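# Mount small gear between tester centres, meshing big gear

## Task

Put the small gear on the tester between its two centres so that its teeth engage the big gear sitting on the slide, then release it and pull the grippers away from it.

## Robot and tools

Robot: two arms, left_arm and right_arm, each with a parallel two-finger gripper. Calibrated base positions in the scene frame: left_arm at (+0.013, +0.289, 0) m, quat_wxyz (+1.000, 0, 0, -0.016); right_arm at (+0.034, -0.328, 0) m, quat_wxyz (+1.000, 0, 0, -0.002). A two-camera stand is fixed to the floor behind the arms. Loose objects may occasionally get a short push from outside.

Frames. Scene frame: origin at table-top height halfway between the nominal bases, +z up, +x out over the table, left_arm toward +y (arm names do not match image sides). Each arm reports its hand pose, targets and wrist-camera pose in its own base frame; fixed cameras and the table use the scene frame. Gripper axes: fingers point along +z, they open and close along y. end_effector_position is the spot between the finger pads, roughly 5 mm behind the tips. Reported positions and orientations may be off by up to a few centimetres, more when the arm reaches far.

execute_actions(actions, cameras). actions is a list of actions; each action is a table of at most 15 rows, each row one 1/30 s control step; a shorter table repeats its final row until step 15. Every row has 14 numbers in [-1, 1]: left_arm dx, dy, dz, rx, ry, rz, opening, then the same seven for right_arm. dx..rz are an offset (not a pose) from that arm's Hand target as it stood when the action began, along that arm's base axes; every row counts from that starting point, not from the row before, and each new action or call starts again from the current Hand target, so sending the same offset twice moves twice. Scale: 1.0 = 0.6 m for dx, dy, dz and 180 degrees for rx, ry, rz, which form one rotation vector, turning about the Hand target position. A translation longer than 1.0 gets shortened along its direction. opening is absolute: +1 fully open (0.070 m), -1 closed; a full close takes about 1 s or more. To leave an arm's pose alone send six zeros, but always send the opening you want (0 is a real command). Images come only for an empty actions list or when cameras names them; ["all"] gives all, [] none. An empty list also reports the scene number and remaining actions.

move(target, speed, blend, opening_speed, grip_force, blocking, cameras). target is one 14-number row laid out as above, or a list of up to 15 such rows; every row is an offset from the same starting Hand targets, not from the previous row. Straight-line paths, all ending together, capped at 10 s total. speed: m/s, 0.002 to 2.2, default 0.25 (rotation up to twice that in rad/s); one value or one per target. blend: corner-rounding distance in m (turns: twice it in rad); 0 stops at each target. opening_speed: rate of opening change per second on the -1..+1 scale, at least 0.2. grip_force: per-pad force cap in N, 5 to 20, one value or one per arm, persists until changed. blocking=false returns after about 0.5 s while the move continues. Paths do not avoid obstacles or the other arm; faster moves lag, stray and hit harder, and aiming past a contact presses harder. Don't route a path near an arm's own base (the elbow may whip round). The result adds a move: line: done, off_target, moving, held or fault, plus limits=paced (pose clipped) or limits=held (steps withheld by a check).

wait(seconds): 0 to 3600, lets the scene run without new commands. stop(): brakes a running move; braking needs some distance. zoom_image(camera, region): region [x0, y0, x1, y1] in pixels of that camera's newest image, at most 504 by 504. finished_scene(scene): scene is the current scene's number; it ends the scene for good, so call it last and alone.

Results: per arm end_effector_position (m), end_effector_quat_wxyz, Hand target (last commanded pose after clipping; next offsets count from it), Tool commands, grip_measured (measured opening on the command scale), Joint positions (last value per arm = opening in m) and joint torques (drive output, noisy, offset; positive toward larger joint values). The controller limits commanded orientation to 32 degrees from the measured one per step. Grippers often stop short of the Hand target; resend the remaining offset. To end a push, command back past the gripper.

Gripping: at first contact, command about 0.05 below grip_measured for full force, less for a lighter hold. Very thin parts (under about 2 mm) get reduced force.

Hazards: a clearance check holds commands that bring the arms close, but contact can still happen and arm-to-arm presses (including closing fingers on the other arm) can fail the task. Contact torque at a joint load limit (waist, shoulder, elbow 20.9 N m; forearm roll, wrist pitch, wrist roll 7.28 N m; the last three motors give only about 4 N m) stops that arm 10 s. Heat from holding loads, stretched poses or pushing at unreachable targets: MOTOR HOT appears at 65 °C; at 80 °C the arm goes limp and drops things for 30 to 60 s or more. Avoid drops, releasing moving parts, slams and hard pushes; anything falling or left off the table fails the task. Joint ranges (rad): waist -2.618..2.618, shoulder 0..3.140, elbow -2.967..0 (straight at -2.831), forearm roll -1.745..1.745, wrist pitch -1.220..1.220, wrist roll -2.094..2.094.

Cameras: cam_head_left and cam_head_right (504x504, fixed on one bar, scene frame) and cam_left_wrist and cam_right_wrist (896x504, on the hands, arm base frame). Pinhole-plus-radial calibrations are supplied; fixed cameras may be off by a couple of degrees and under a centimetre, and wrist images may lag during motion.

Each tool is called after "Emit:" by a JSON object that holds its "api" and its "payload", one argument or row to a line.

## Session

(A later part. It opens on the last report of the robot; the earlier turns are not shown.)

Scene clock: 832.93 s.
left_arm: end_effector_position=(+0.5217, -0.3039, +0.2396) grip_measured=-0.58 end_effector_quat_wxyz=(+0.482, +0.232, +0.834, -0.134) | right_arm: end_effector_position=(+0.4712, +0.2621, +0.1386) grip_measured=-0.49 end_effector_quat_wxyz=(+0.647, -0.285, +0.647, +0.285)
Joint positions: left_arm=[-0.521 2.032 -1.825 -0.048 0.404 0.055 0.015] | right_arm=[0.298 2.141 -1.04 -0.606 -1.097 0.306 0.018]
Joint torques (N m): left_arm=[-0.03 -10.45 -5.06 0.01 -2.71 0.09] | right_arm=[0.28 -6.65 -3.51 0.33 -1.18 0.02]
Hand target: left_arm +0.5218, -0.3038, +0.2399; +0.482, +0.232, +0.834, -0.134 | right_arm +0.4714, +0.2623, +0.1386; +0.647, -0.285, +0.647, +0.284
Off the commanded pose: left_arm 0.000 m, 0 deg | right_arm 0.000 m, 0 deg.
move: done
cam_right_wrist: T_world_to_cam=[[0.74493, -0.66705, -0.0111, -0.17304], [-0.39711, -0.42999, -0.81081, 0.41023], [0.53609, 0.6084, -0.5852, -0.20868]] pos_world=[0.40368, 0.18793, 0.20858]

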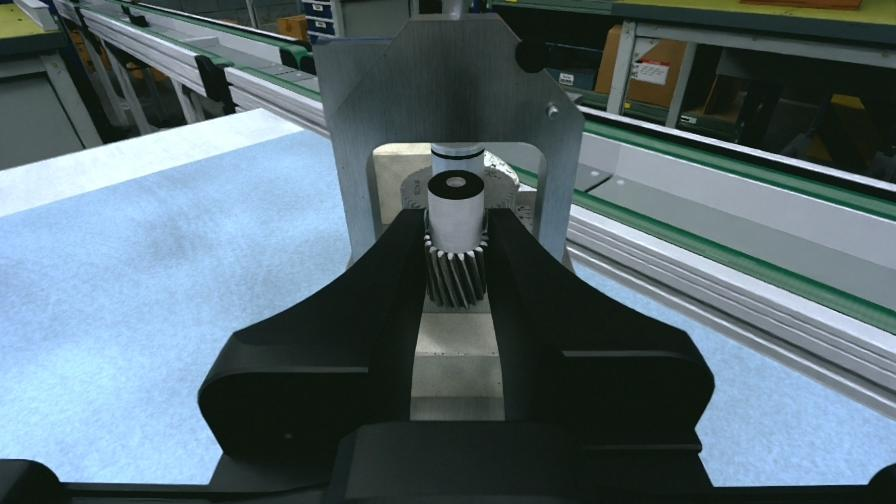

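Emit:
{"api": "move", "payload": {
  "target": [
    [0, 0, -0.0273, 0, 0, 0, -0.7, 0, 0, 0, 0, 0, 0, -0.6],
    [0, 0, -0.0273, 0, 0, 0, 0.3, 0, 0, 0, 0, 0, 0, -0.6],
    [-0.0805, 0.033, 0.0102, 0, 0, 0, 0.3, 0, 0, 0, 0, 0, 0, -0.6],
    [-0.1697, 0.2563, -0.0332, -0.012, -0.0431, 0.1723, 0.3, 0, 0, 0, 0, 0, 0, -0.6]
  ],
  "speed": [0.05, 0.05, 0.15, 0.3]
}}

Emit:
{"api": "move", "payload": {
  "target": [
    [0, 0, 0, -0.0037, 0.0254, -0.2207, 0.3, 0, 0, 0, 0, 0, 0, -0.6],
    [0.0522, -0.1695, -0.1583, -0.0805, -0.1298, -0.2257, 0.3, 0, 0, 0, 0, 0, 0, -0.6]
  ],
  "speed": 0.3,
  "cameras": ["cam_left_wrist", "cam_right_wrist"]
}}

Scene clock: 878.60 s.
left_arm: end_effector_position=(+0.4200, -0.1500, +0.2202) grip_measured=+0.30 end_effector_quat_wxyz=(+0.559, +0.000, +0.829, +0.000) | right_arm: end_effector_position=(+0.4714, +0.2621, +0.1387) grip_measured=-0.49 end_effector_quat_wxyz=(+0.647, -0.285, +0.647, +0.285)
Joint positions: left_arm=[-0.611 1.547 -0.951 1.651 0.562 -1.923 0.045] | right_arm=[0.298 2.141 -1.041 -0.606 -1.096 0.306 0.018]
Joint torques (N m): left_arm=[-0.67 -4.04 -2.68 0.25 0.53 0.13] | right_arm=[0.86 -6.5 -3.42 0.39 -1.18 0.16]
Hand target: left_arm +0.4200, -0.1501, +0.2200; +0.559, +0.000, +0.829, +0.000 | right_arm +0.4714, +0.2623, +0.1386; +0.647, -0.285, +0.647, +0.284
Off the commanded pose: left_arm 0.000 m, 0 deg | right_arm 0.000 m, 0 deg.
move: done

Scene clock: 881.83 s.
left_arm: end_effector_position=(+0.4514, -0.2522, +0.1249) grip_measured=+0.30 end_effector_quat_wxyz=(+0.658, +0.221, +0.660, -0.287) | right_arm: end_effector_position=(+0.4714, +0.2621, +0.1387) grip_measured=-0.49 end_effector_quat_wxyz=(+0.647, -0.285, +0.647, +0.285)
Joint positions: left_arm=[-0.346 2.143 -0.893 0.415 -1.226 -0.249 0.045] | right_arm=[0.298 2.141 -1.041 -0.606 -1.096 0.306 0.018]
Joint torques (N m): left_arm=[0.39 -7.07 -1.89 -0.22 -1.27 0.05] | right_arm=[0.86 -6.49 -3.42 0.38 -1.18 0.16]
Hand target: left_arm +0.4513, -0.2518, +0.1250; +0.673, +0.216, +0.644, -0.294 | right_arm +0.4714, +0.2623, +0.1386; +0.647, -0.285, +0.647, +0.284
Off the commanded pose: left_arm 0.000 m, 3 deg | right_arm 0.000 m, 0 deg.
joint sent to its limit (left arm) — joint 5 (wrist pitch), lower limit. The joint targets are off in orientation, not in position.
move: off_target (left_arm)
cam_left_wrist: T_world_to_cam=[[-0.69521, -0.71559, 0.06795, 0.12255], [-0.43309, 0.34155, -0.83413, 0.38354], [0.57369, -0.60933, -0.54736, -0.2181]] pos_world=[0.37642, -0.1762, 0.19222]
cam_right_wrist: T_world_to_cam=[[0.74473, -0.66728, -0.01054, -0.17312], [-0.39696, -0.43023, -0.81076, 0.41049], [0.53647, 0.60798, -0.58529, -0.20879]] pos_world=[0.40388, 0.18802, 0.20878]

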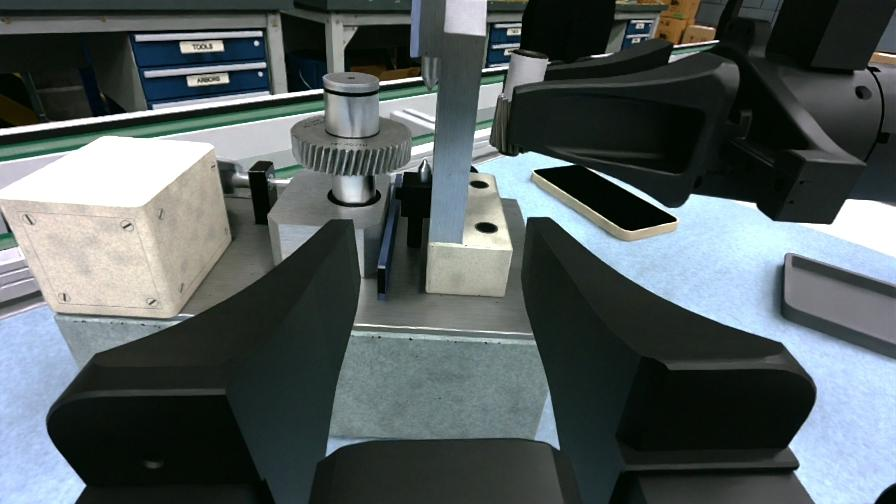

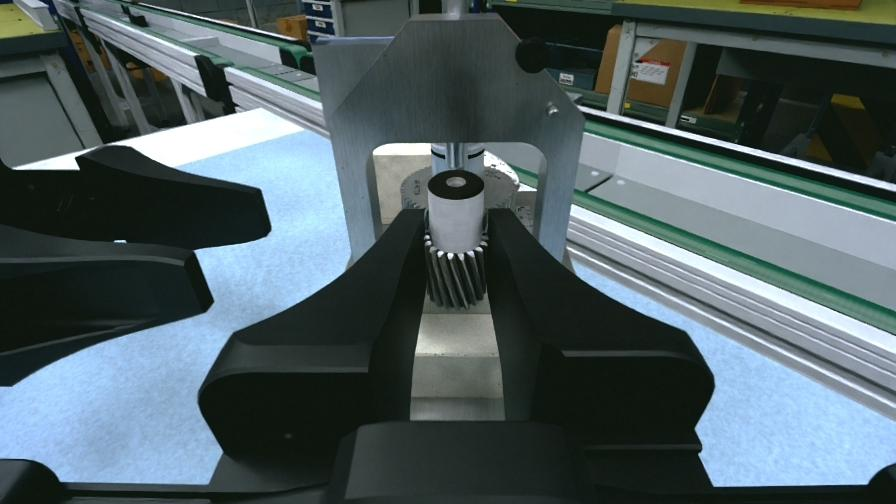

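Emit:
{"api": "zoom_image", "payload": {
  "camera": "cam_left_wrist",
  "region": [370, 0, 570, 250]
}}

Emit:
{"api": "zoom_image", "payload": {
  "camera": "cam_left_wrist",
  "region": [390, 40, 530, 200]
}}

Scaled by 2.016 from the camera's image (finer frame: 1280x720).

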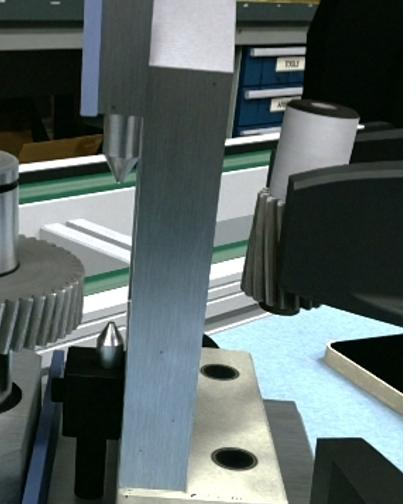

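Scaled by 3.150 from the camera's image (finer frame: 1280x720).

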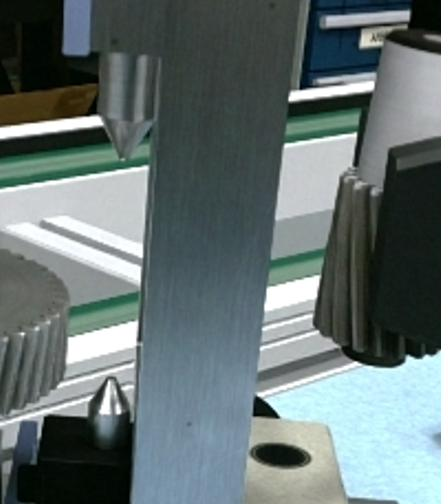

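Emit:
{"api": "move", "payload": {
  "target": [
    [0, 0, 0, 0, 0, 0, 0.3, 0, 0, 0.0157, 0, 0, 0, -0.6],
    [0, 0, 0, 0, 0, 0, 0.3, 0.0265, 0.0289, 0.0157, 0, 0, 0, -0.6]
  ],
  "speed": 0.04,
  "cameras": ["cam_left_wrist", "cam_right_wrist"]
}}

Emit:
{"api": "zoom_image", "payload": {
  "camera": "cam_left_wrist",
  "region": [370, 0, 570, 250]
}}

Scene clock: 988.07 s.
left_arm: end_effector_position=(+0.4514, -0.2522, +0.1254) grip_measured=+0.30 end_effector_quat_wxyz=(+0.658, +0.221, +0.660, -0.287) | right_arm: end_effector_position=(+0.4874, +0.2797, +0.1475) grip_measured=-0.49 end_effector_quat_wxyz=(+0.647, -0.286, +0.648, +0.284)
Joint positions: left_arm=[-0.346 2.142 -0.893 0.415 -1.226 -0.249 0.045] | right_arm=[0.331 2.162 -1.145 -0.597 -1.016 0.342 0.018]
Joint torques (N m): left_arm=[0.46 -7.11 -1.33 -0.21 -1.49 0.15] | right_arm=[0.71 -7.65 -3.61 0.46 -1.72 0.11]
Hand target: left_arm +0.4513, -0.2518, +0.1250; +0.673, +0.216, +0.644, -0.294 | right_arm +0.4873, +0.2797, +0.1481; +0.647, -0.285, +0.647, +0.285
Off the commanded pose: left_arm 0.001 m, 3 deg | right_arm 0.001 m, 0 deg.
joint sent to its limit (left arm) — joint 5 (wrist pitch), lower limit. The joint targets are off in orientation, not in position.
move: done
cam_left_wrist: T_world_to_cam=[[-0.69525, -0.71559, 0.06761, 0.12253], [-0.43242, 0.34128, -0.83459, 0.38362], [0.57415, -0.60948, -0.54671, -0.21815]] pos_world=[0.37632, -0.1762, 0.19262]
cam_right_wrist: T_world_to_cam=[[0.74507, -0.66692, -0.01003, -0.17353], [-0.39724, -0.43161, -0.80988, 0.43193], [0.53579, 0.6074, -0.58651, -0.22231]] pos_world=[0.41998, 0.20572, 0.21768]

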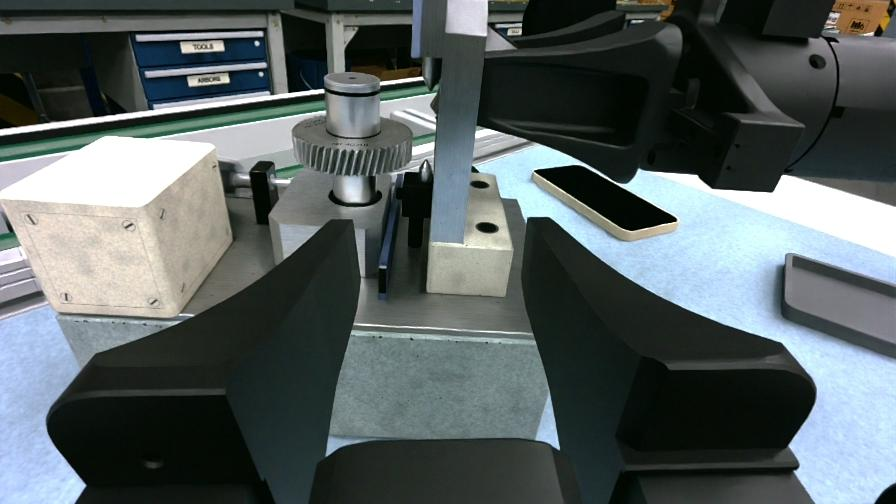

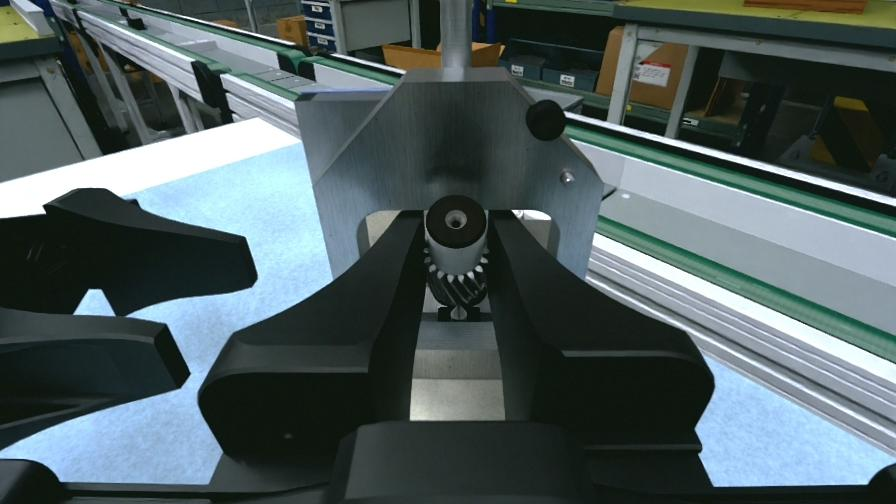

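Scaled by 2.016 from the camera's image (finer frame: 1280x720).

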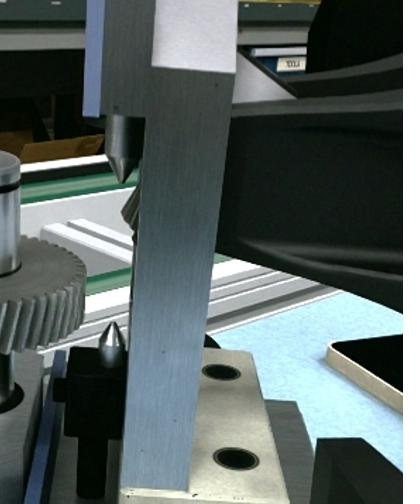

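Emit:
{"api": "zoom_image", "payload": {
  "camera": "cam_right_wrist",
  "region": [380, 170, 540, 340]
}}

Scaled by 2.965 from the camera's image (finer frame: 1280x720).

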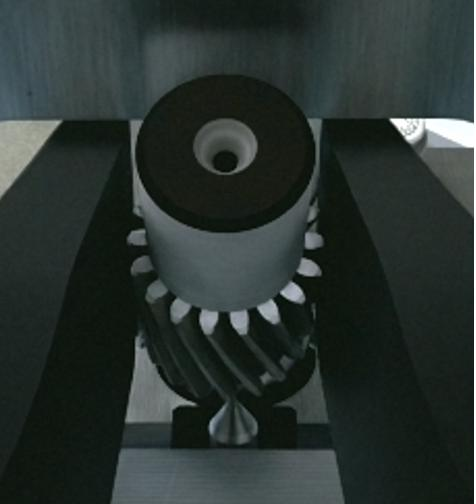

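Emit:
{"api": "move", "payload": {
  "target": [
    [0, 0, 0, 0, 0, 0, 0.3, -0.002, -0.003, -0.024, 0, 0, 0, -0.6],
    [0, 0, 0, 0, 0, 0, 0.3, 0.007, 0.0052, -0.024, 0, 0, 0, -0.6]
  ],
  "speed": 0.05,
  "cameras": ["cam_left_wrist", "cam_right_wrist"]
}}

Emit:
{"api": "zoom_image", "payload": {
  "camera": "cam_left_wrist",
  "region": [390, 40, 530, 200]
}}

Emit:
{"api": "zoom_image", "payload": {
  "camera": "cam_right_wrist",
  "region": [380, 170, 540, 340]
}}

Scene clock: 1042.17 s.
left_arm: end_effector_position=(+0.4514, -0.2522, +0.1254) grip_measured=+0.30 end_effector_quat_wxyz=(+0.658, +0.221, +0.660, -0.287) | right_arm: end_effector_position=(+0.4920, +0.2823, +0.1339) grip_measured=-0.49 end_effector_quat_wxyz=(+0.648, -0.285, +0.647, +0.284)
Joint positions: left_arm=[-0.346 2.142 -0.893 0.415 -1.226 -0.249 0.045] | right_arm=[0.335 2.211 -1.167 -0.582 -1.039 0.32 0.018]
Joint torques (N m): left_arm=[0.42 -7.11 -1.37 -0.22 -1.48 0.01] | right_arm=[0.84 -7.1 -2.88 0.37 -1.45 0.11]
Hand target: left_arm +0.4513, -0.2518, +0.1250; +0.673, +0.216, +0.644, -0.294 | right_arm +0.4915, +0.2828, +0.1337; +0.647, -0.285, +0.647, +0.284
Off the commanded pose: left_arm 0.001 m, 3 deg | right_arm 0.001 m, 0 deg.
joint sent to its limit (left arm) — joint 5 (wrist pitch), lower limit. The joint targets are off in orientation, not in position.
move: done
cam_left_wrist: T_world_to_cam=[[-0.69525, -0.71559, 0.06761, 0.12253], [-0.43242, 0.34128, -0.83459, 0.38362], [0.57415, -0.60948, -0.54671, -0.21815]] pos_world=[0.37632, -0.1762, 0.19262]
cam_right_wrist: T_world_to_cam=[[0.74433, -0.66774, -0.00931, -0.1748], [-0.39634, -0.4305, -0.81092, 0.42318], [0.53748, 0.60728, -0.58509, -0.23526]] pos_world=[0.42428, 0.20832, 0.20389]

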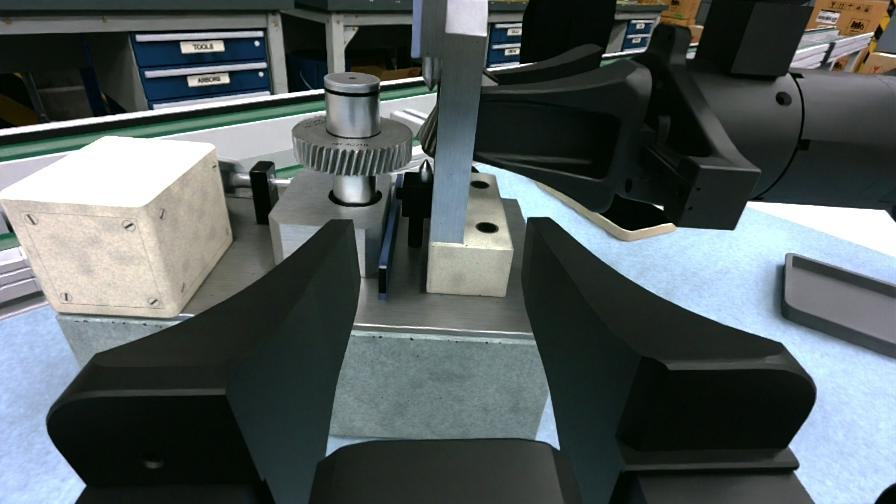

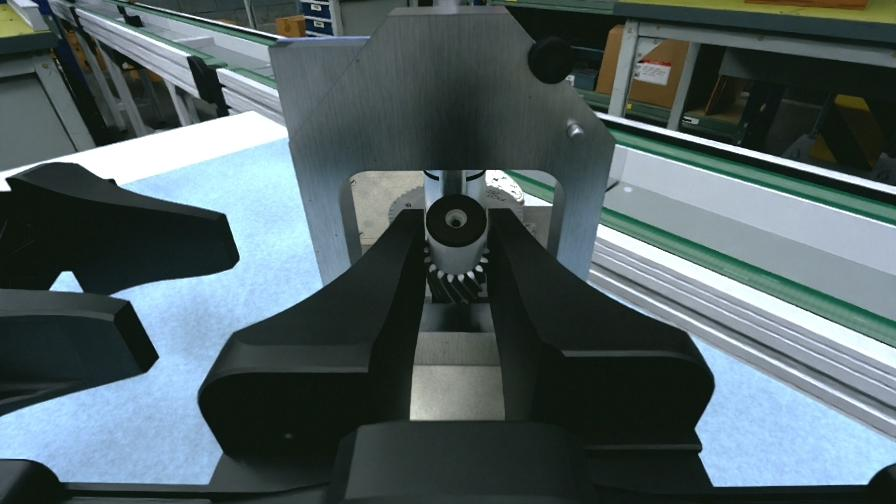

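Scaled by 3.150 from the camera's image (finer frame: 1280x720).

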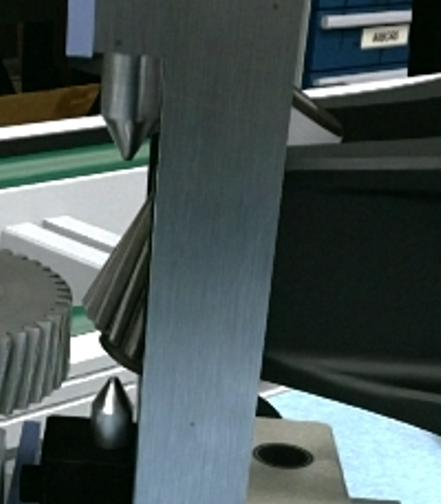

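Scaled by 2.965 from the camera's image (finer frame: 1280x720).

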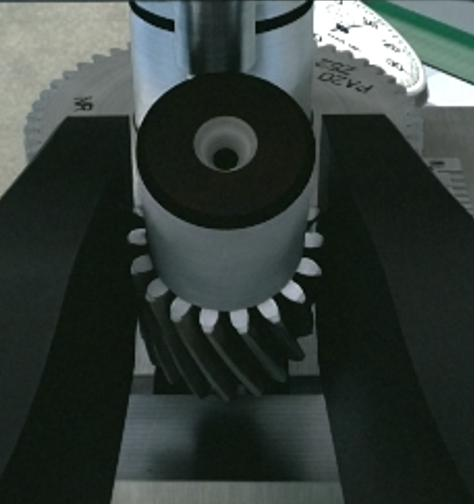

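Emit:
{"api": "move", "payload": {
  "target": [
    [0, 0, 0, 0, 0, 0, 0.3, 0.0052, 0.0057, 0, 0, 0, 0, -0.6],
    [0, 0, 0, 0, 0, 0, 0.3, 0.0052, 0.0057, -0.0025, 0, 0, 0, -0.6]
  ],
  "speed": 0.03,
  "cameras": ["cam_left_wrist", "cam_right_wrist"]
}}

Emit:
{"api": "zoom_image", "payload": {
  "camera": "cam_left_wrist",
  "region": [390, 40, 530, 200]
}}

Emit:
{"api": "zoom_image", "payload": {
  "camera": "cam_right_wrist",
  "region": [380, 170, 540, 340]
}}

Scene clock: 1055.87 s.
left_arm: end_effector_position=(+0.4514, -0.2522, +0.1254) grip_measured=+0.30 end_effector_quat_wxyz=(+0.658, +0.221, +0.660, -0.287) | right_arm: end_effector_position=(+0.4947, +0.2861, +0.1332) grip_measured=-0.49 end_effector_quat_wxyz=(+0.648, -0.285, +0.646, +0.285)
Joint positions: left_arm=[-0.346 2.142 -0.893 0.415 -1.226 -0.249 0.045] | right_arm=[0.341 2.224 -1.187 -0.577 -1.033 0.323 0.018]
Joint torques (N m): left_arm=[0.41 -7.12 -1.32 -0.21 -1.48 -0.07] | right_arm=[0.99 -6.17 -3.67 0.25 -0.72 -0.1]
Hand target: left_arm +0.4513, -0.2518, +0.1250; +0.673, +0.216, +0.644, -0.294 | right_arm +0.4947, +0.2862, +0.1322; +0.647, -0.285, +0.647, +0.284
Off the commanded pose: left_arm 0.001 m, 3 deg | right_arm 0.001 m, 0 deg.
joint sent to its limit (left arm) — joint 5 (wrist pitch), lower limit. The joint targets are off in orientation, not in position.
move: done
cam_left_wrist: T_world_to_cam=[[-0.69525, -0.71559, 0.06761, 0.12253], [-0.43242, 0.34128, -0.83459, 0.38362], [0.57415, -0.60948, -0.54671, -0.21815]] pos_world=[0.37632, -0.1762, 0.19262]
cam_right_wrist: T_world_to_cam=[[0.74484, -0.66716, -0.01059, -0.17464], [-0.39562, -0.42879, -0.81217, 0.42457], [0.53731, 0.60912, -0.58333, -0.24015]] pos_world=[0.42708, 0.21183, 0.20288]

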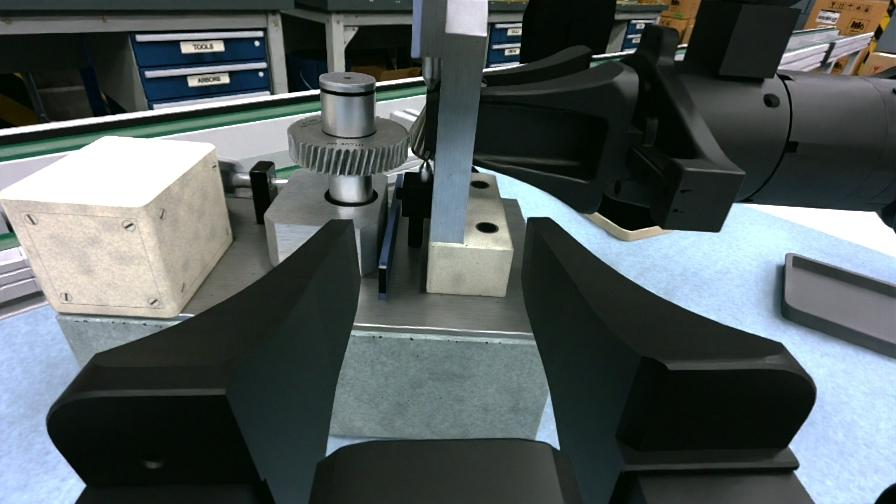

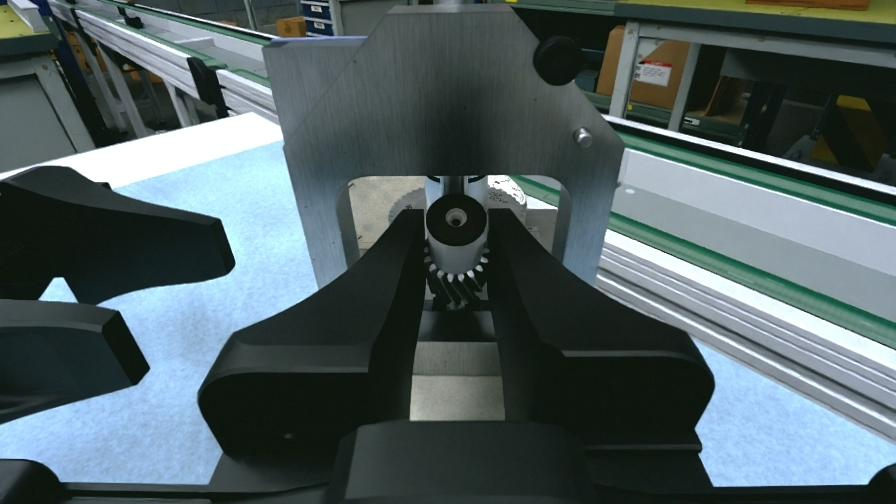

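Scaled by 3.150 from the camera's image (finer frame: 1280x720).

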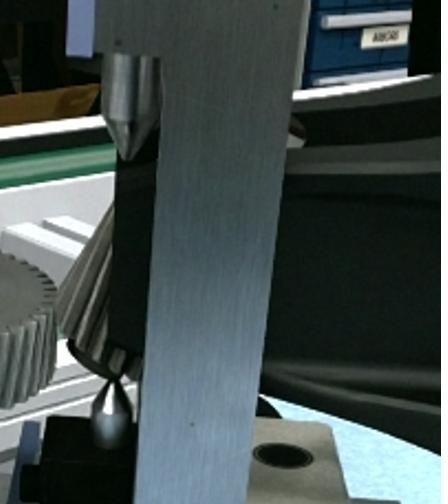

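Scaled by 2.965 from the camera's image (finer frame: 1280x720).

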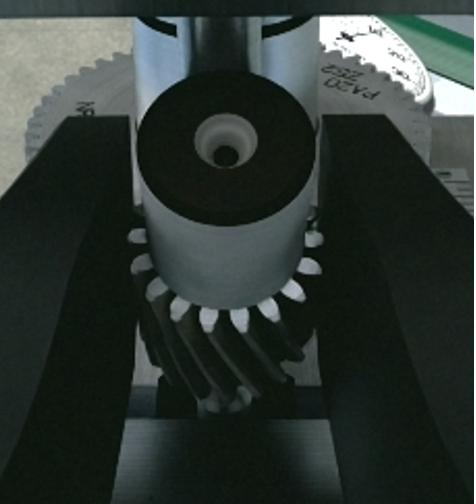

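Emit:
{"api": "zoom_image", "payload": {
  "camera": "cam_left_wrist",
  "region": [400, 130, 450, 190]
}}

Emit:
{"api": "zoom_image", "payload": {
  "camera": "cam_right_wrist",
  "region": [420, 260, 500, 340]
}}

Scaled by 8.400 from the camera's image (finer frame: 1280x720).

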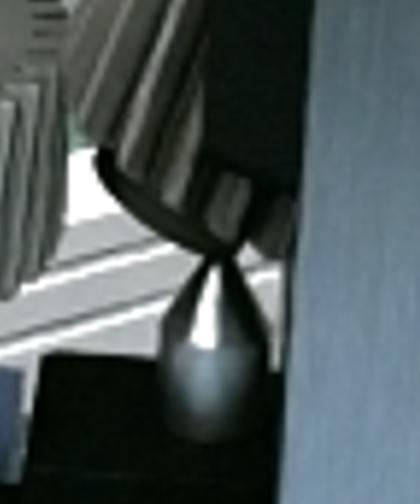

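Scaled by 6.300 from the camera's image (finer frame: 1280x720).

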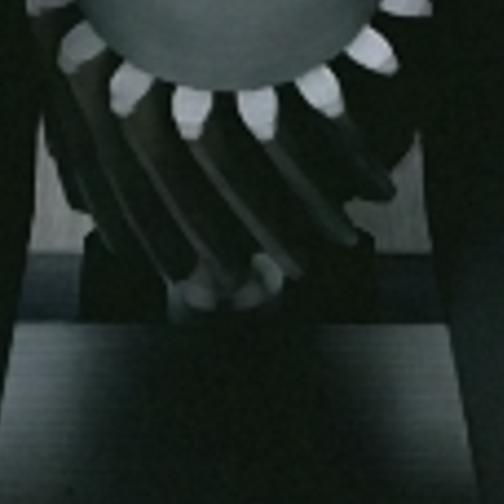

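Emit:
{"api": "move", "payload": {
  "target": [
    [0, 0, 0, 0, 0, 0, 0.3, -0.0017, -0.0018, 0, 0, 0, 0, -0.6],
    [0, 0, 0, 0, 0, 0, 0.3, -0.0017, -0.0018, -0.0042, 0, 0, 0, -0.6]
  ],
  "speed": 0.03,
  "cameras": ["cam_left_wrist"]
}}

Emit:
{"api": "zoom_image", "payload": {
  "camera": "cam_left_wrist",
  "region": [390, 80, 490, 190]
}}

Scene clock: 1079.67 s.
left_arm: end_effector_position=(+0.4514, -0.2522, +0.1254) grip_measured=+0.30 end_effector_quat_wxyz=(+0.658, +0.221, +0.660, -0.287) | right_arm: end_effector_position=(+0.4933, +0.2856, +0.1314) grip_measured=-0.49 end_effector_quat_wxyz=(+0.649, -0.285, +0.645, +0.285)
Joint positions: left_arm=[-0.346 2.142 -0.893 0.415 -1.226 -0.249 0.045] | right_arm=[0.34 2.227 -1.18 -0.576 -1.044 0.316 0.018]
Joint torques (N m): left_arm=[0.45 -7.15 -1.39 -0.22 -1.48 -0.12] | right_arm=[0.55 -1.79 -0.99 -0.27 2.39 0.06]
Hand target: left_arm +0.4513, -0.2518, +0.1250; +0.673, +0.216, +0.644, -0.294 | right_arm +0.4936, +0.2851, +0.1296; +0.647, -0.285, +0.647, +0.284
Off the commanded pose: left_arm 0.001 m, 3 deg | right_arm 0.002 m, 0 deg.
joint sent to its limit (left arm) — joint 5 (wrist pitch), lower limit. The joint targets are off in orientation, not in position.
move: done
cam_left_wrist: T_world_to_cam=[[-0.69525, -0.71559, 0.06761, 0.12253], [-0.43242, 0.34128, -0.83459, 0.38362], [0.57415, -0.60948, -0.54671, -0.21815]] pos_world=[0.37632, -0.1762, 0.19262]

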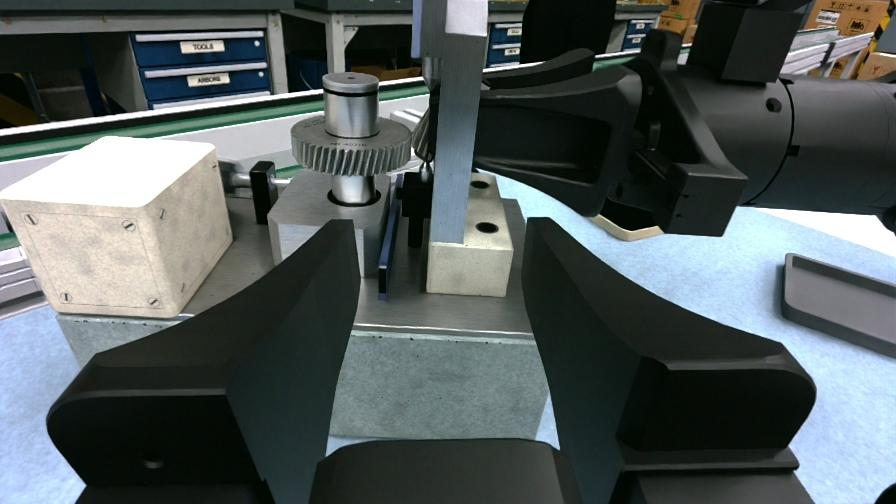

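Scaled by 4.582 from the camera's image (finer frame: 1280x720).

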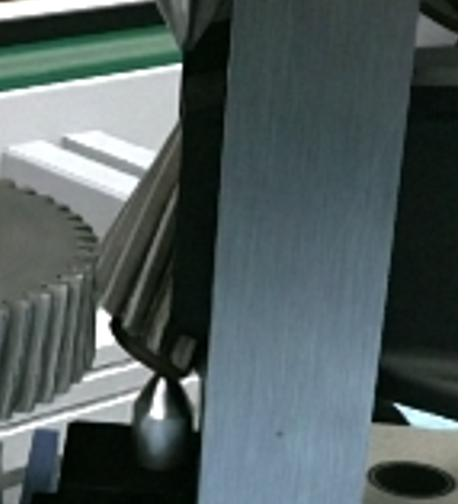

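Emit:
{"api": "move", "payload": {
  "target": [0, 0, 0, 0, 0, 0, 0.3, 0, 0, 0.0027, 0, 0, 0, -0.6],
  "speed": 0.03,
  "cameras": ["cam_right_wrist", "cam_left_wrist"]
}}

Emit:
{"api": "zoom_image", "payload": {
  "camera": "cam_right_wrist",
  "region": [380, 160, 540, 340]
}}

Emit:
{"api": "zoom_image", "payload": {
  "camera": "cam_left_wrist",
  "region": [400, 130, 450, 190]
}}

Scene clock: 1091.40 s.
left_arm: end_effector_position=(+0.4514, -0.2522, +0.1254) grip_measured=+0.30 end_effector_quat_wxyz=(+0.658, +0.221, +0.660, -0.287) | right_arm: end_effector_position=(+0.4934, +0.2854, +0.1315) grip_measured=-0.49 end_effector_quat_wxyz=(+0.647, -0.285, +0.647, +0.285)
Joint positions: left_arm=[-0.346 2.142 -0.893 0.415 -1.226 -0.249 0.045] | right_arm=[0.34 2.224 -1.179 -0.577 -1.038 0.318 0.018]
Joint torques (N m): left_arm=[0.35 -7.15 -1.33 -0.22 -1.48 -0.13] | right_arm=[0.7 -7.02 -3.24 0.23 -1.16 0.17]
Hand target: left_arm +0.4513, -0.2518, +0.1250; +0.673, +0.216, +0.644, -0.294 | right_arm +0.4936, +0.2851, +0.1313; +0.647, -0.285, +0.647, +0.284
Off the commanded pose: left_arm 0.001 m, 3 deg | right_arm 0.000 m, 0 deg.
joint sent to its limit (left arm) — joint 5 (wrist pitch), lower limit. The joint targets are off in orientation, not in position.
move: done
cam_left_wrist: T_world_to_cam=[[-0.69525, -0.71559, 0.06761, 0.12253], [-0.43242, 0.34128, -0.83459, 0.38362], [0.57415, -0.60948, -0.54671, -0.21815]] pos_world=[0.37632, -0.1762, 0.19262]
cam_right_wrist: T_world_to_cam=[[0.74526, -0.6667, -0.01003, -0.17455], [-0.39602, -0.43049, -0.81108, 0.42301], [0.53643, 0.60844, -0.58485, -0.23913]] pos_world=[0.42588, 0.21122, 0.20148]
Images, in order (width x height): cam_left_wrist 896x504, cam_right_wrist 896x504.

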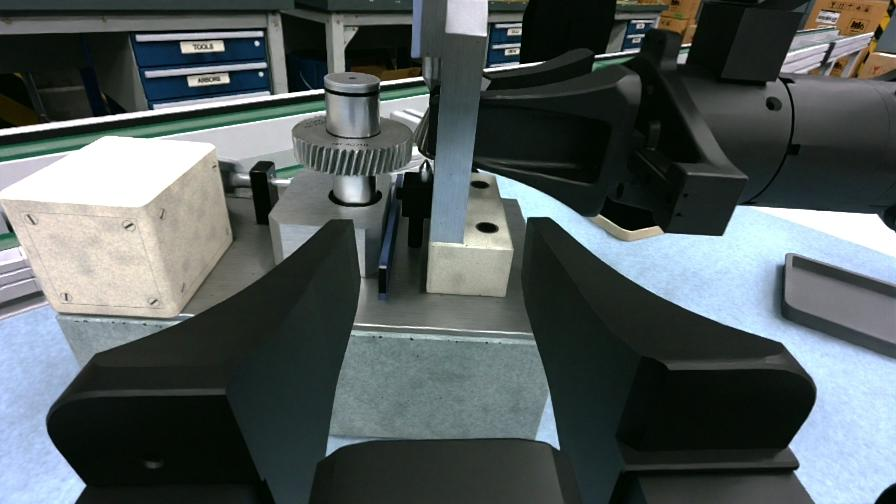

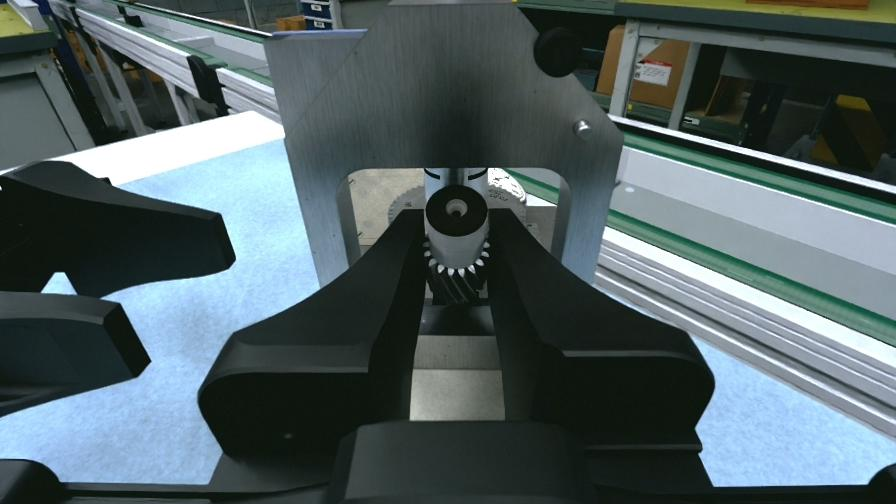

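Scaled by 2.800 from the camera's image (finer frame: 1280x720).

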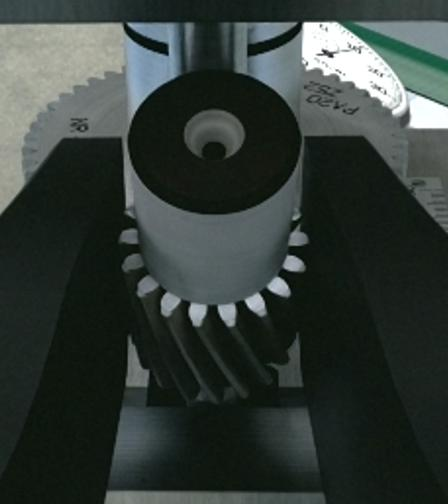

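Scaled by 8.400 from the camera's image (finer frame: 1280x720).

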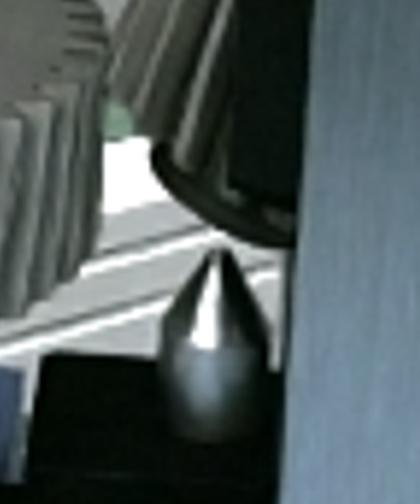

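Emit:
{"api": "move", "payload": {
  "target": [
    [0, 0, 0, 0, 0, 0, 0.3, 0.0029, 0.0032, 0, 0, 0, 0, -0.6],
    [0, 0, 0, 0, 0, 0, 0.3, 0.0029, 0.0032, -0.0037, 0, 0, 0, -0.6]
  ],
  "speed": 0.03,
  "cameras": ["cam_right_wrist", "cam_left_wrist"]
}}

Emit:
{"api": "zoom_image", "payload": {
  "camera": "cam_left_wrist",
  "region": [400, 130, 450, 190]
}}

Emit:
{"api": "zoom_image", "payload": {
  "camera": "cam_right_wrist",
  "region": [380, 160, 540, 340]
}}

Scene clock: 1114.20 s.
left_arm: end_effector_position=(+0.4514, -0.2522, +0.1254) grip_measured=+0.30 end_effector_quat_wxyz=(+0.658, +0.221, +0.660, -0.287) | right_arm: end_effector_position=(+0.4955, +0.2866, +0.1306) grip_measured=-0.49 end_effector_quat_wxyz=(+0.649, -0.284, +0.646, +0.285)
Joint positions: left_arm=[-0.346 2.142 -0.893 0.415 -1.226 -0.249 0.045] | right_arm=[0.342 2.234 -1.191 -0.574 -1.039 0.318 0.018]
Joint torques (N m): left_arm=[0.38 -7.11 -1.39 -0.22 -1.48 -0.12] | right_arm=[1.26 -5.49 -3.39 0.3 -0.05 -0.1]
Hand target: left_arm +0.4513, -0.2518, +0.1250; +0.673, +0.216, +0.644, -0.294 | right_arm +0.4954, +0.2871, +0.1290; +0.647, -0.285, +0.647, +0.284
Off the commanded pose: left_arm 0.001 m, 3 deg | right_arm 0.002 m, 0 deg.
joint sent to its limit (left arm) — joint 5 (wrist pitch), lower limit. The joint targets are off in orientation, not in position.
move: done
cam_left_wrist: T_world_to_cam=[[-0.69525, -0.71559, 0.06761, 0.12253], [-0.43242, 0.34128, -0.83459, 0.38362], [0.57415, -0.60948, -0.54671, -0.21815]] pos_world=[0.37632, -0.1762, 0.19262]
cam_right_wrist: T_world_to_cam=[[0.74467, -0.66736, -0.01039, -0.17478], [-0.39474, -0.42781, -0.81312, 0.42247], [0.53819, 0.6096, -0.58201, -0.24315]] pos_world=[0.42778, 0.21232, 0.20018]
Images, in order (width x height): cam_left_wrist 896x504, cam_right_wrist 896x504.

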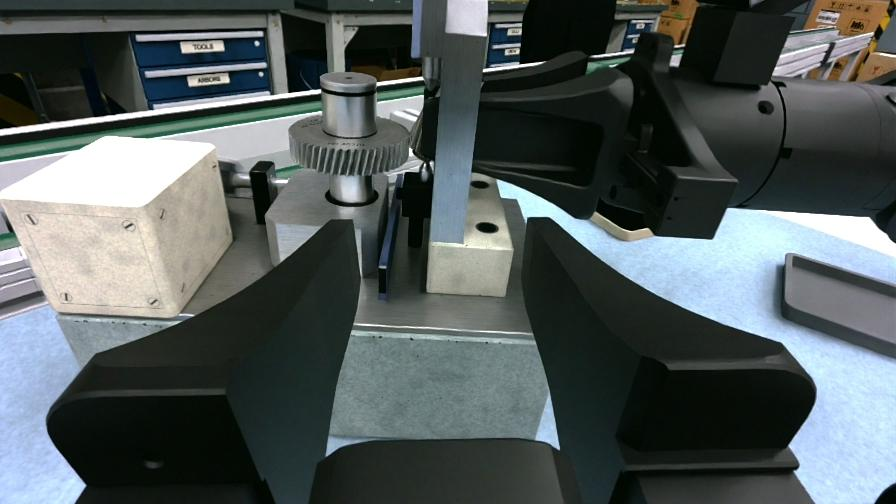

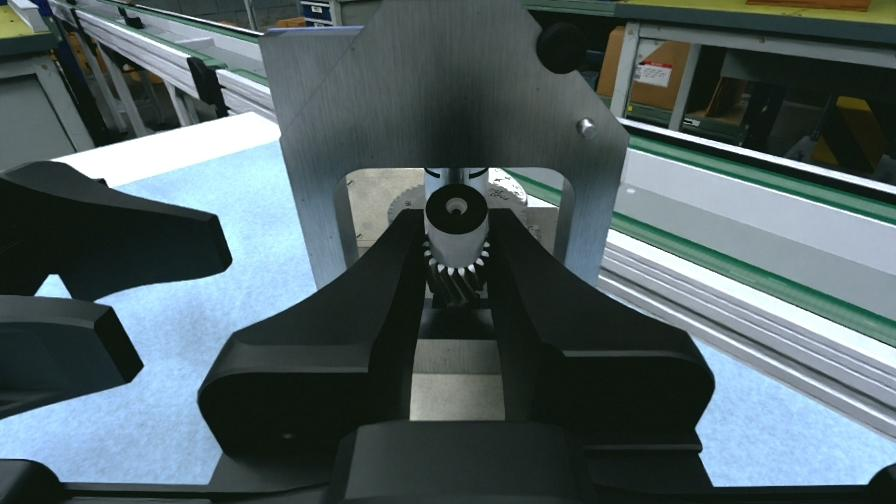

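Scaled by 8.400 from the camera's image (finer frame: 1280x720).

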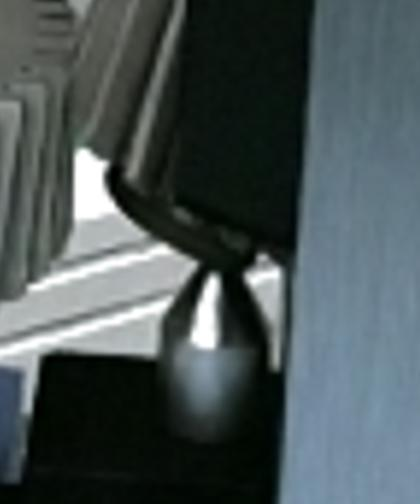

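Scaled by 2.800 from the camera's image (finer frame: 1280x720).

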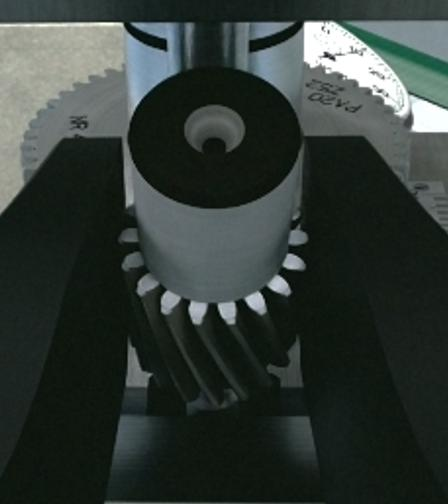

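Emit:
{"api": "move", "payload": {
  "target": [
    [-0.0522, 0.1697, 0.1583, 0.1177, 0.0924, 0.0074, 0.3, 0, 0, 0.0017, 0, 0, 0, -0.6],
    [-0.0522, 0.1697, 0.1583, 0.0807, 0.1299, 0.2255, 0.3, 0, 0, 0.0017, 0, 0, 0, -0.6],
    [0.037, -0.0537, 0.2017, 0.1365, 0.137, 0.0532, 0.3, 0, 0, 0.0017, 0, 0, 0, -0.6]
  ],
  "speed": 0.35
}}

Scene clock: 1191.97 s.
left_arm: end_effector_position=(+0.4733, -0.2840, +0.2461) grip_measured=+0.30 end_effector_quat_wxyz=(+0.482, +0.233, +0.834, -0.134) | right_arm: end_effector_position=(+0.4956, +0.2869, +0.1296) grip_measured=-0.49 end_effector_quat_wxyz=(+0.647, -0.285, +0.648, +0.284)
Joint positions: left_arm=[-0.539 1.831 -1.541 -0.013 0.32 0.015 0.045] | right_arm=[0.343 2.234 -1.192 -0.574 -1.033 0.319 0.018]
Joint torques (N m): left_arm=[0.32 -6 -3.7 -0.19 -1.13 0.06] | right_arm=[0.69 -8.5 -4.45 0.51 -2.15 0.14]
Hand target: left_arm +0.4735, -0.2840, +0.2460; +0.482, +0.233, +0.834, -0.134 | right_arm +0.4954, +0.2871, +0.1301; +0.647, -0.285, +0.647, +0.284
Off the commanded pose: left_arm 0.000 m, 0 deg | right_arm 0.001 m, 0 deg.
move: done

Emit:
{"api": "move", "payload": {
  "target": [
    [0.0805, -0.033, -0.0375, 0, 0, 0, 0.3, 0, 0, 0, 0, 0, 0, -0.6],
    [0.0805, -0.033, -0.0375, 0, 0, 0, -0.7, 0, 0, 0, 0, 0, 0, -0.6],
    [0.0805, -0.033, -0.014, 0, 0, 0, -0.7, 0, 0, 0, 0, 0, 0, -0.6]
  ],
  "speed": [0.15, 0.1, 0.06],
  "cameras": ["cam_right_wrist", "cam_left_wrist"]
}}

Emit:
{"api": "zoom_image", "payload": {
  "camera": "cam_right_wrist",
  "region": [380, 160, 540, 340]
}}

Scene clock: 1202.27 s.
left_arm: end_effector_position=(+0.5215, -0.3039, +0.2355) grip_measured=-0.58 end_effector_quat_wxyz=(+0.480, +0.233, +0.835, -0.134) | right_arm: end_effector_position=(+0.4956, +0.2869, +0.1301) grip_measured=-0.49 end_effector_quat_wxyz=(+0.647, -0.285, +0.647, +0.284)
Joint positions: left_arm=[-0.52 2.034 -1.815 -0.053 0.398 0.062 0.015] | right_arm=[0.343 2.233 -1.192 -0.574 -1.033 0.319 0.018]
Joint torques (N m): left_arm=[0.69 -11.53 -5.39 -0.15 -2.46 -0.11] | right_arm=[0.77 -8.41 -4.43 0.53 -2.06 0.11]
Hand target: left_arm +0.5218, -0.3038, +0.2376; +0.482, +0.233, +0.834, -0.134 | right_arm +0.4954, +0.2871, +0.1301; +0.647, -0.285, +0.647, +0.284
Off the commanded pose: left_arm 0.002 m, 0 deg | right_arm 0.000 m, 0 deg.
move: done
cam_left_wrist: T_world_to_cam=[[-0.55026, -0.835, -0.00002, 0.03094], [-0.75978, 0.5007, -0.41476, 0.64376], [0.34634, -0.22821, -0.90993, 0.09063]] pos_world=[0.47476, -0.27582, 0.34947]
cam_right_wrist: T_world_to_cam=[[0.74451, -0.66753, -0.01004, -0.17457], [-0.3969, -0.43047, -0.81066, 0.42376], [0.53682, 0.60753, -0.58544, -0.24202]] pos_world=[0.42808, 0.21292, 0.20009]
Images, in order (width x height): cam_left_wrist 896x504, cam_right_wrist 896x504.

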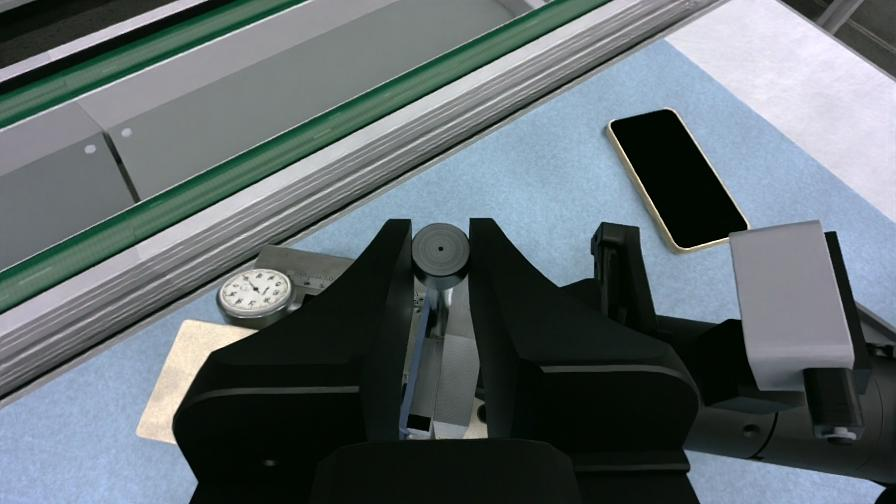

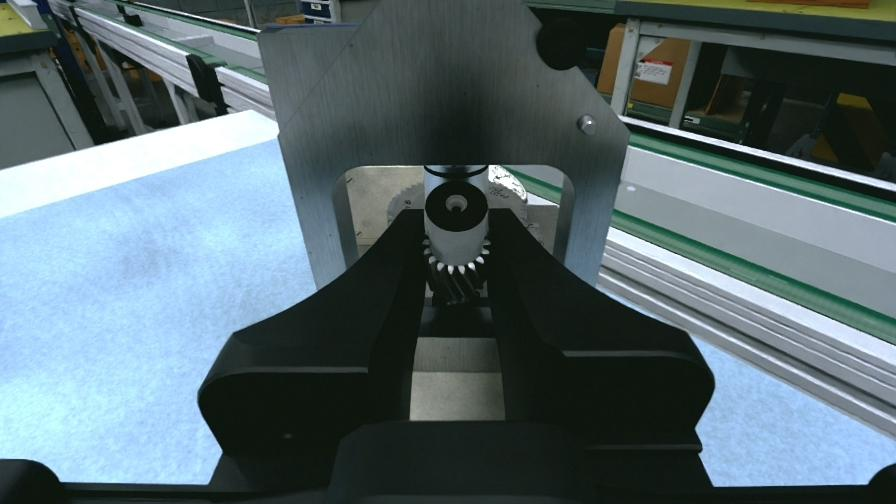

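Scaled by 2.800 from the camera's image (finer frame: 1280x720).

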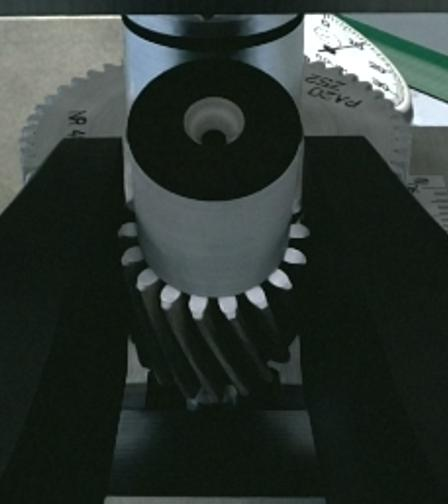

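Emit:
{"api": "move", "payload": {
  "target": [
    [0, 0, 0, 0, 0, 0, -0.7, 0.0025, 0.002, -0.0008, -0.0328, 0.03, 0, -0.6],
    [0, 0, 0, 0, 0, 0, -0.7, 0.0052, 0.0048, -0.002, -0.0614, 0.0563, 0, -0.6],
    [0, 0, 0, 0, 0, 0, -0.7, 0.0083, 0.0083, -0.0038, -0.0942, 0.0863, 0, -0.6]
  ],
  "speed": 0.04,
  "blend": [0.002, 0.002, 0],
  "cameras": ["cam_right_wrist"]
}}

Emit:
{"api": "zoom_image", "payload": {
  "camera": "cam_right_wrist",
  "region": [380, 160, 540, 340]
}}

Scene clock: 1231.77 s.
left_arm: end_effector_position=(+0.5217, -0.3040, +0.2370) grip_measured=-0.58 end_effector_quat_wxyz=(+0.481, +0.233, +0.834, -0.134) | right_arm: end_effector_position=(+0.5003, +0.2920, +0.1275) grip_measured=-0.49 end_effector_quat_wxyz=(+0.505, -0.336, +0.763, +0.222)
Joint positions: left_arm=[-0.52 2.033 -1.817 -0.053 0.397 0.062 0.015] | right_arm=[0.372 2.098 -1.366 -1.147 -0.462 0.913 0.018]
Joint torques (N m): left_arm=[1.15 -10.14 -5.59 -0.01 -3.24 0.03] | right_arm=[1.34 -5.74 -3.3 0.32 -0.43 -0.08]
Hand target: left_arm +0.5218, -0.3038, +0.2376; +0.482, +0.233, +0.834, -0.134 | right_arm +0.5004, +0.2920, +0.1278; +0.505, -0.336, +0.763, +0.222
Off the commanded pose: left_arm 0.001 m, 0 deg | right_arm 0.000 m, 0 deg.
move: done
cam_right_wrist: T_world_to_cam=[[0.74159, -0.6707, -0.01402, -0.1719], [-0.57954, -0.63, -0.51694, 0.53791], [0.33789, 0.39149, -0.8559, -0.05195]] pos_world=[0.45678, 0.24392, 0.2312]

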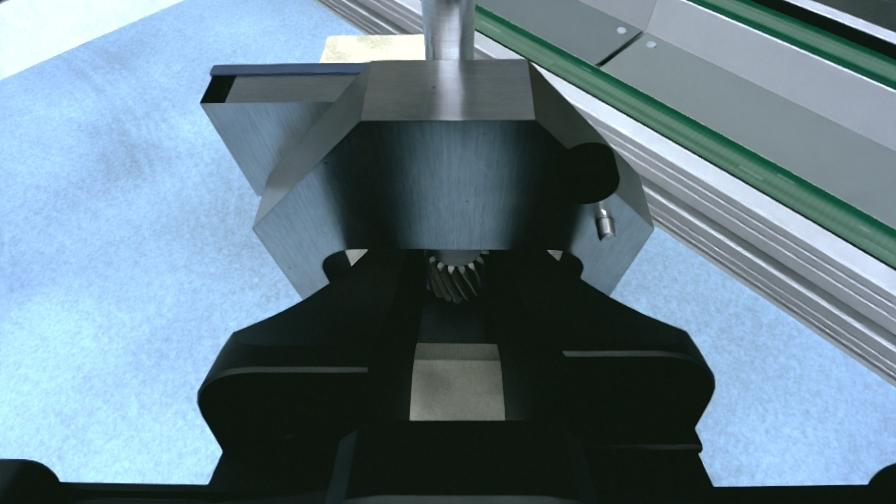

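Scaled by 2.800 from the camera's image (finer frame: 1280x720).

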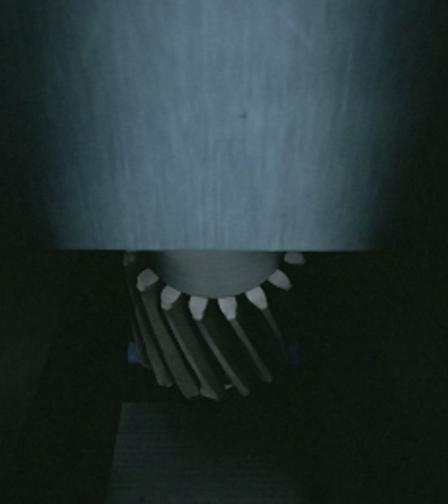

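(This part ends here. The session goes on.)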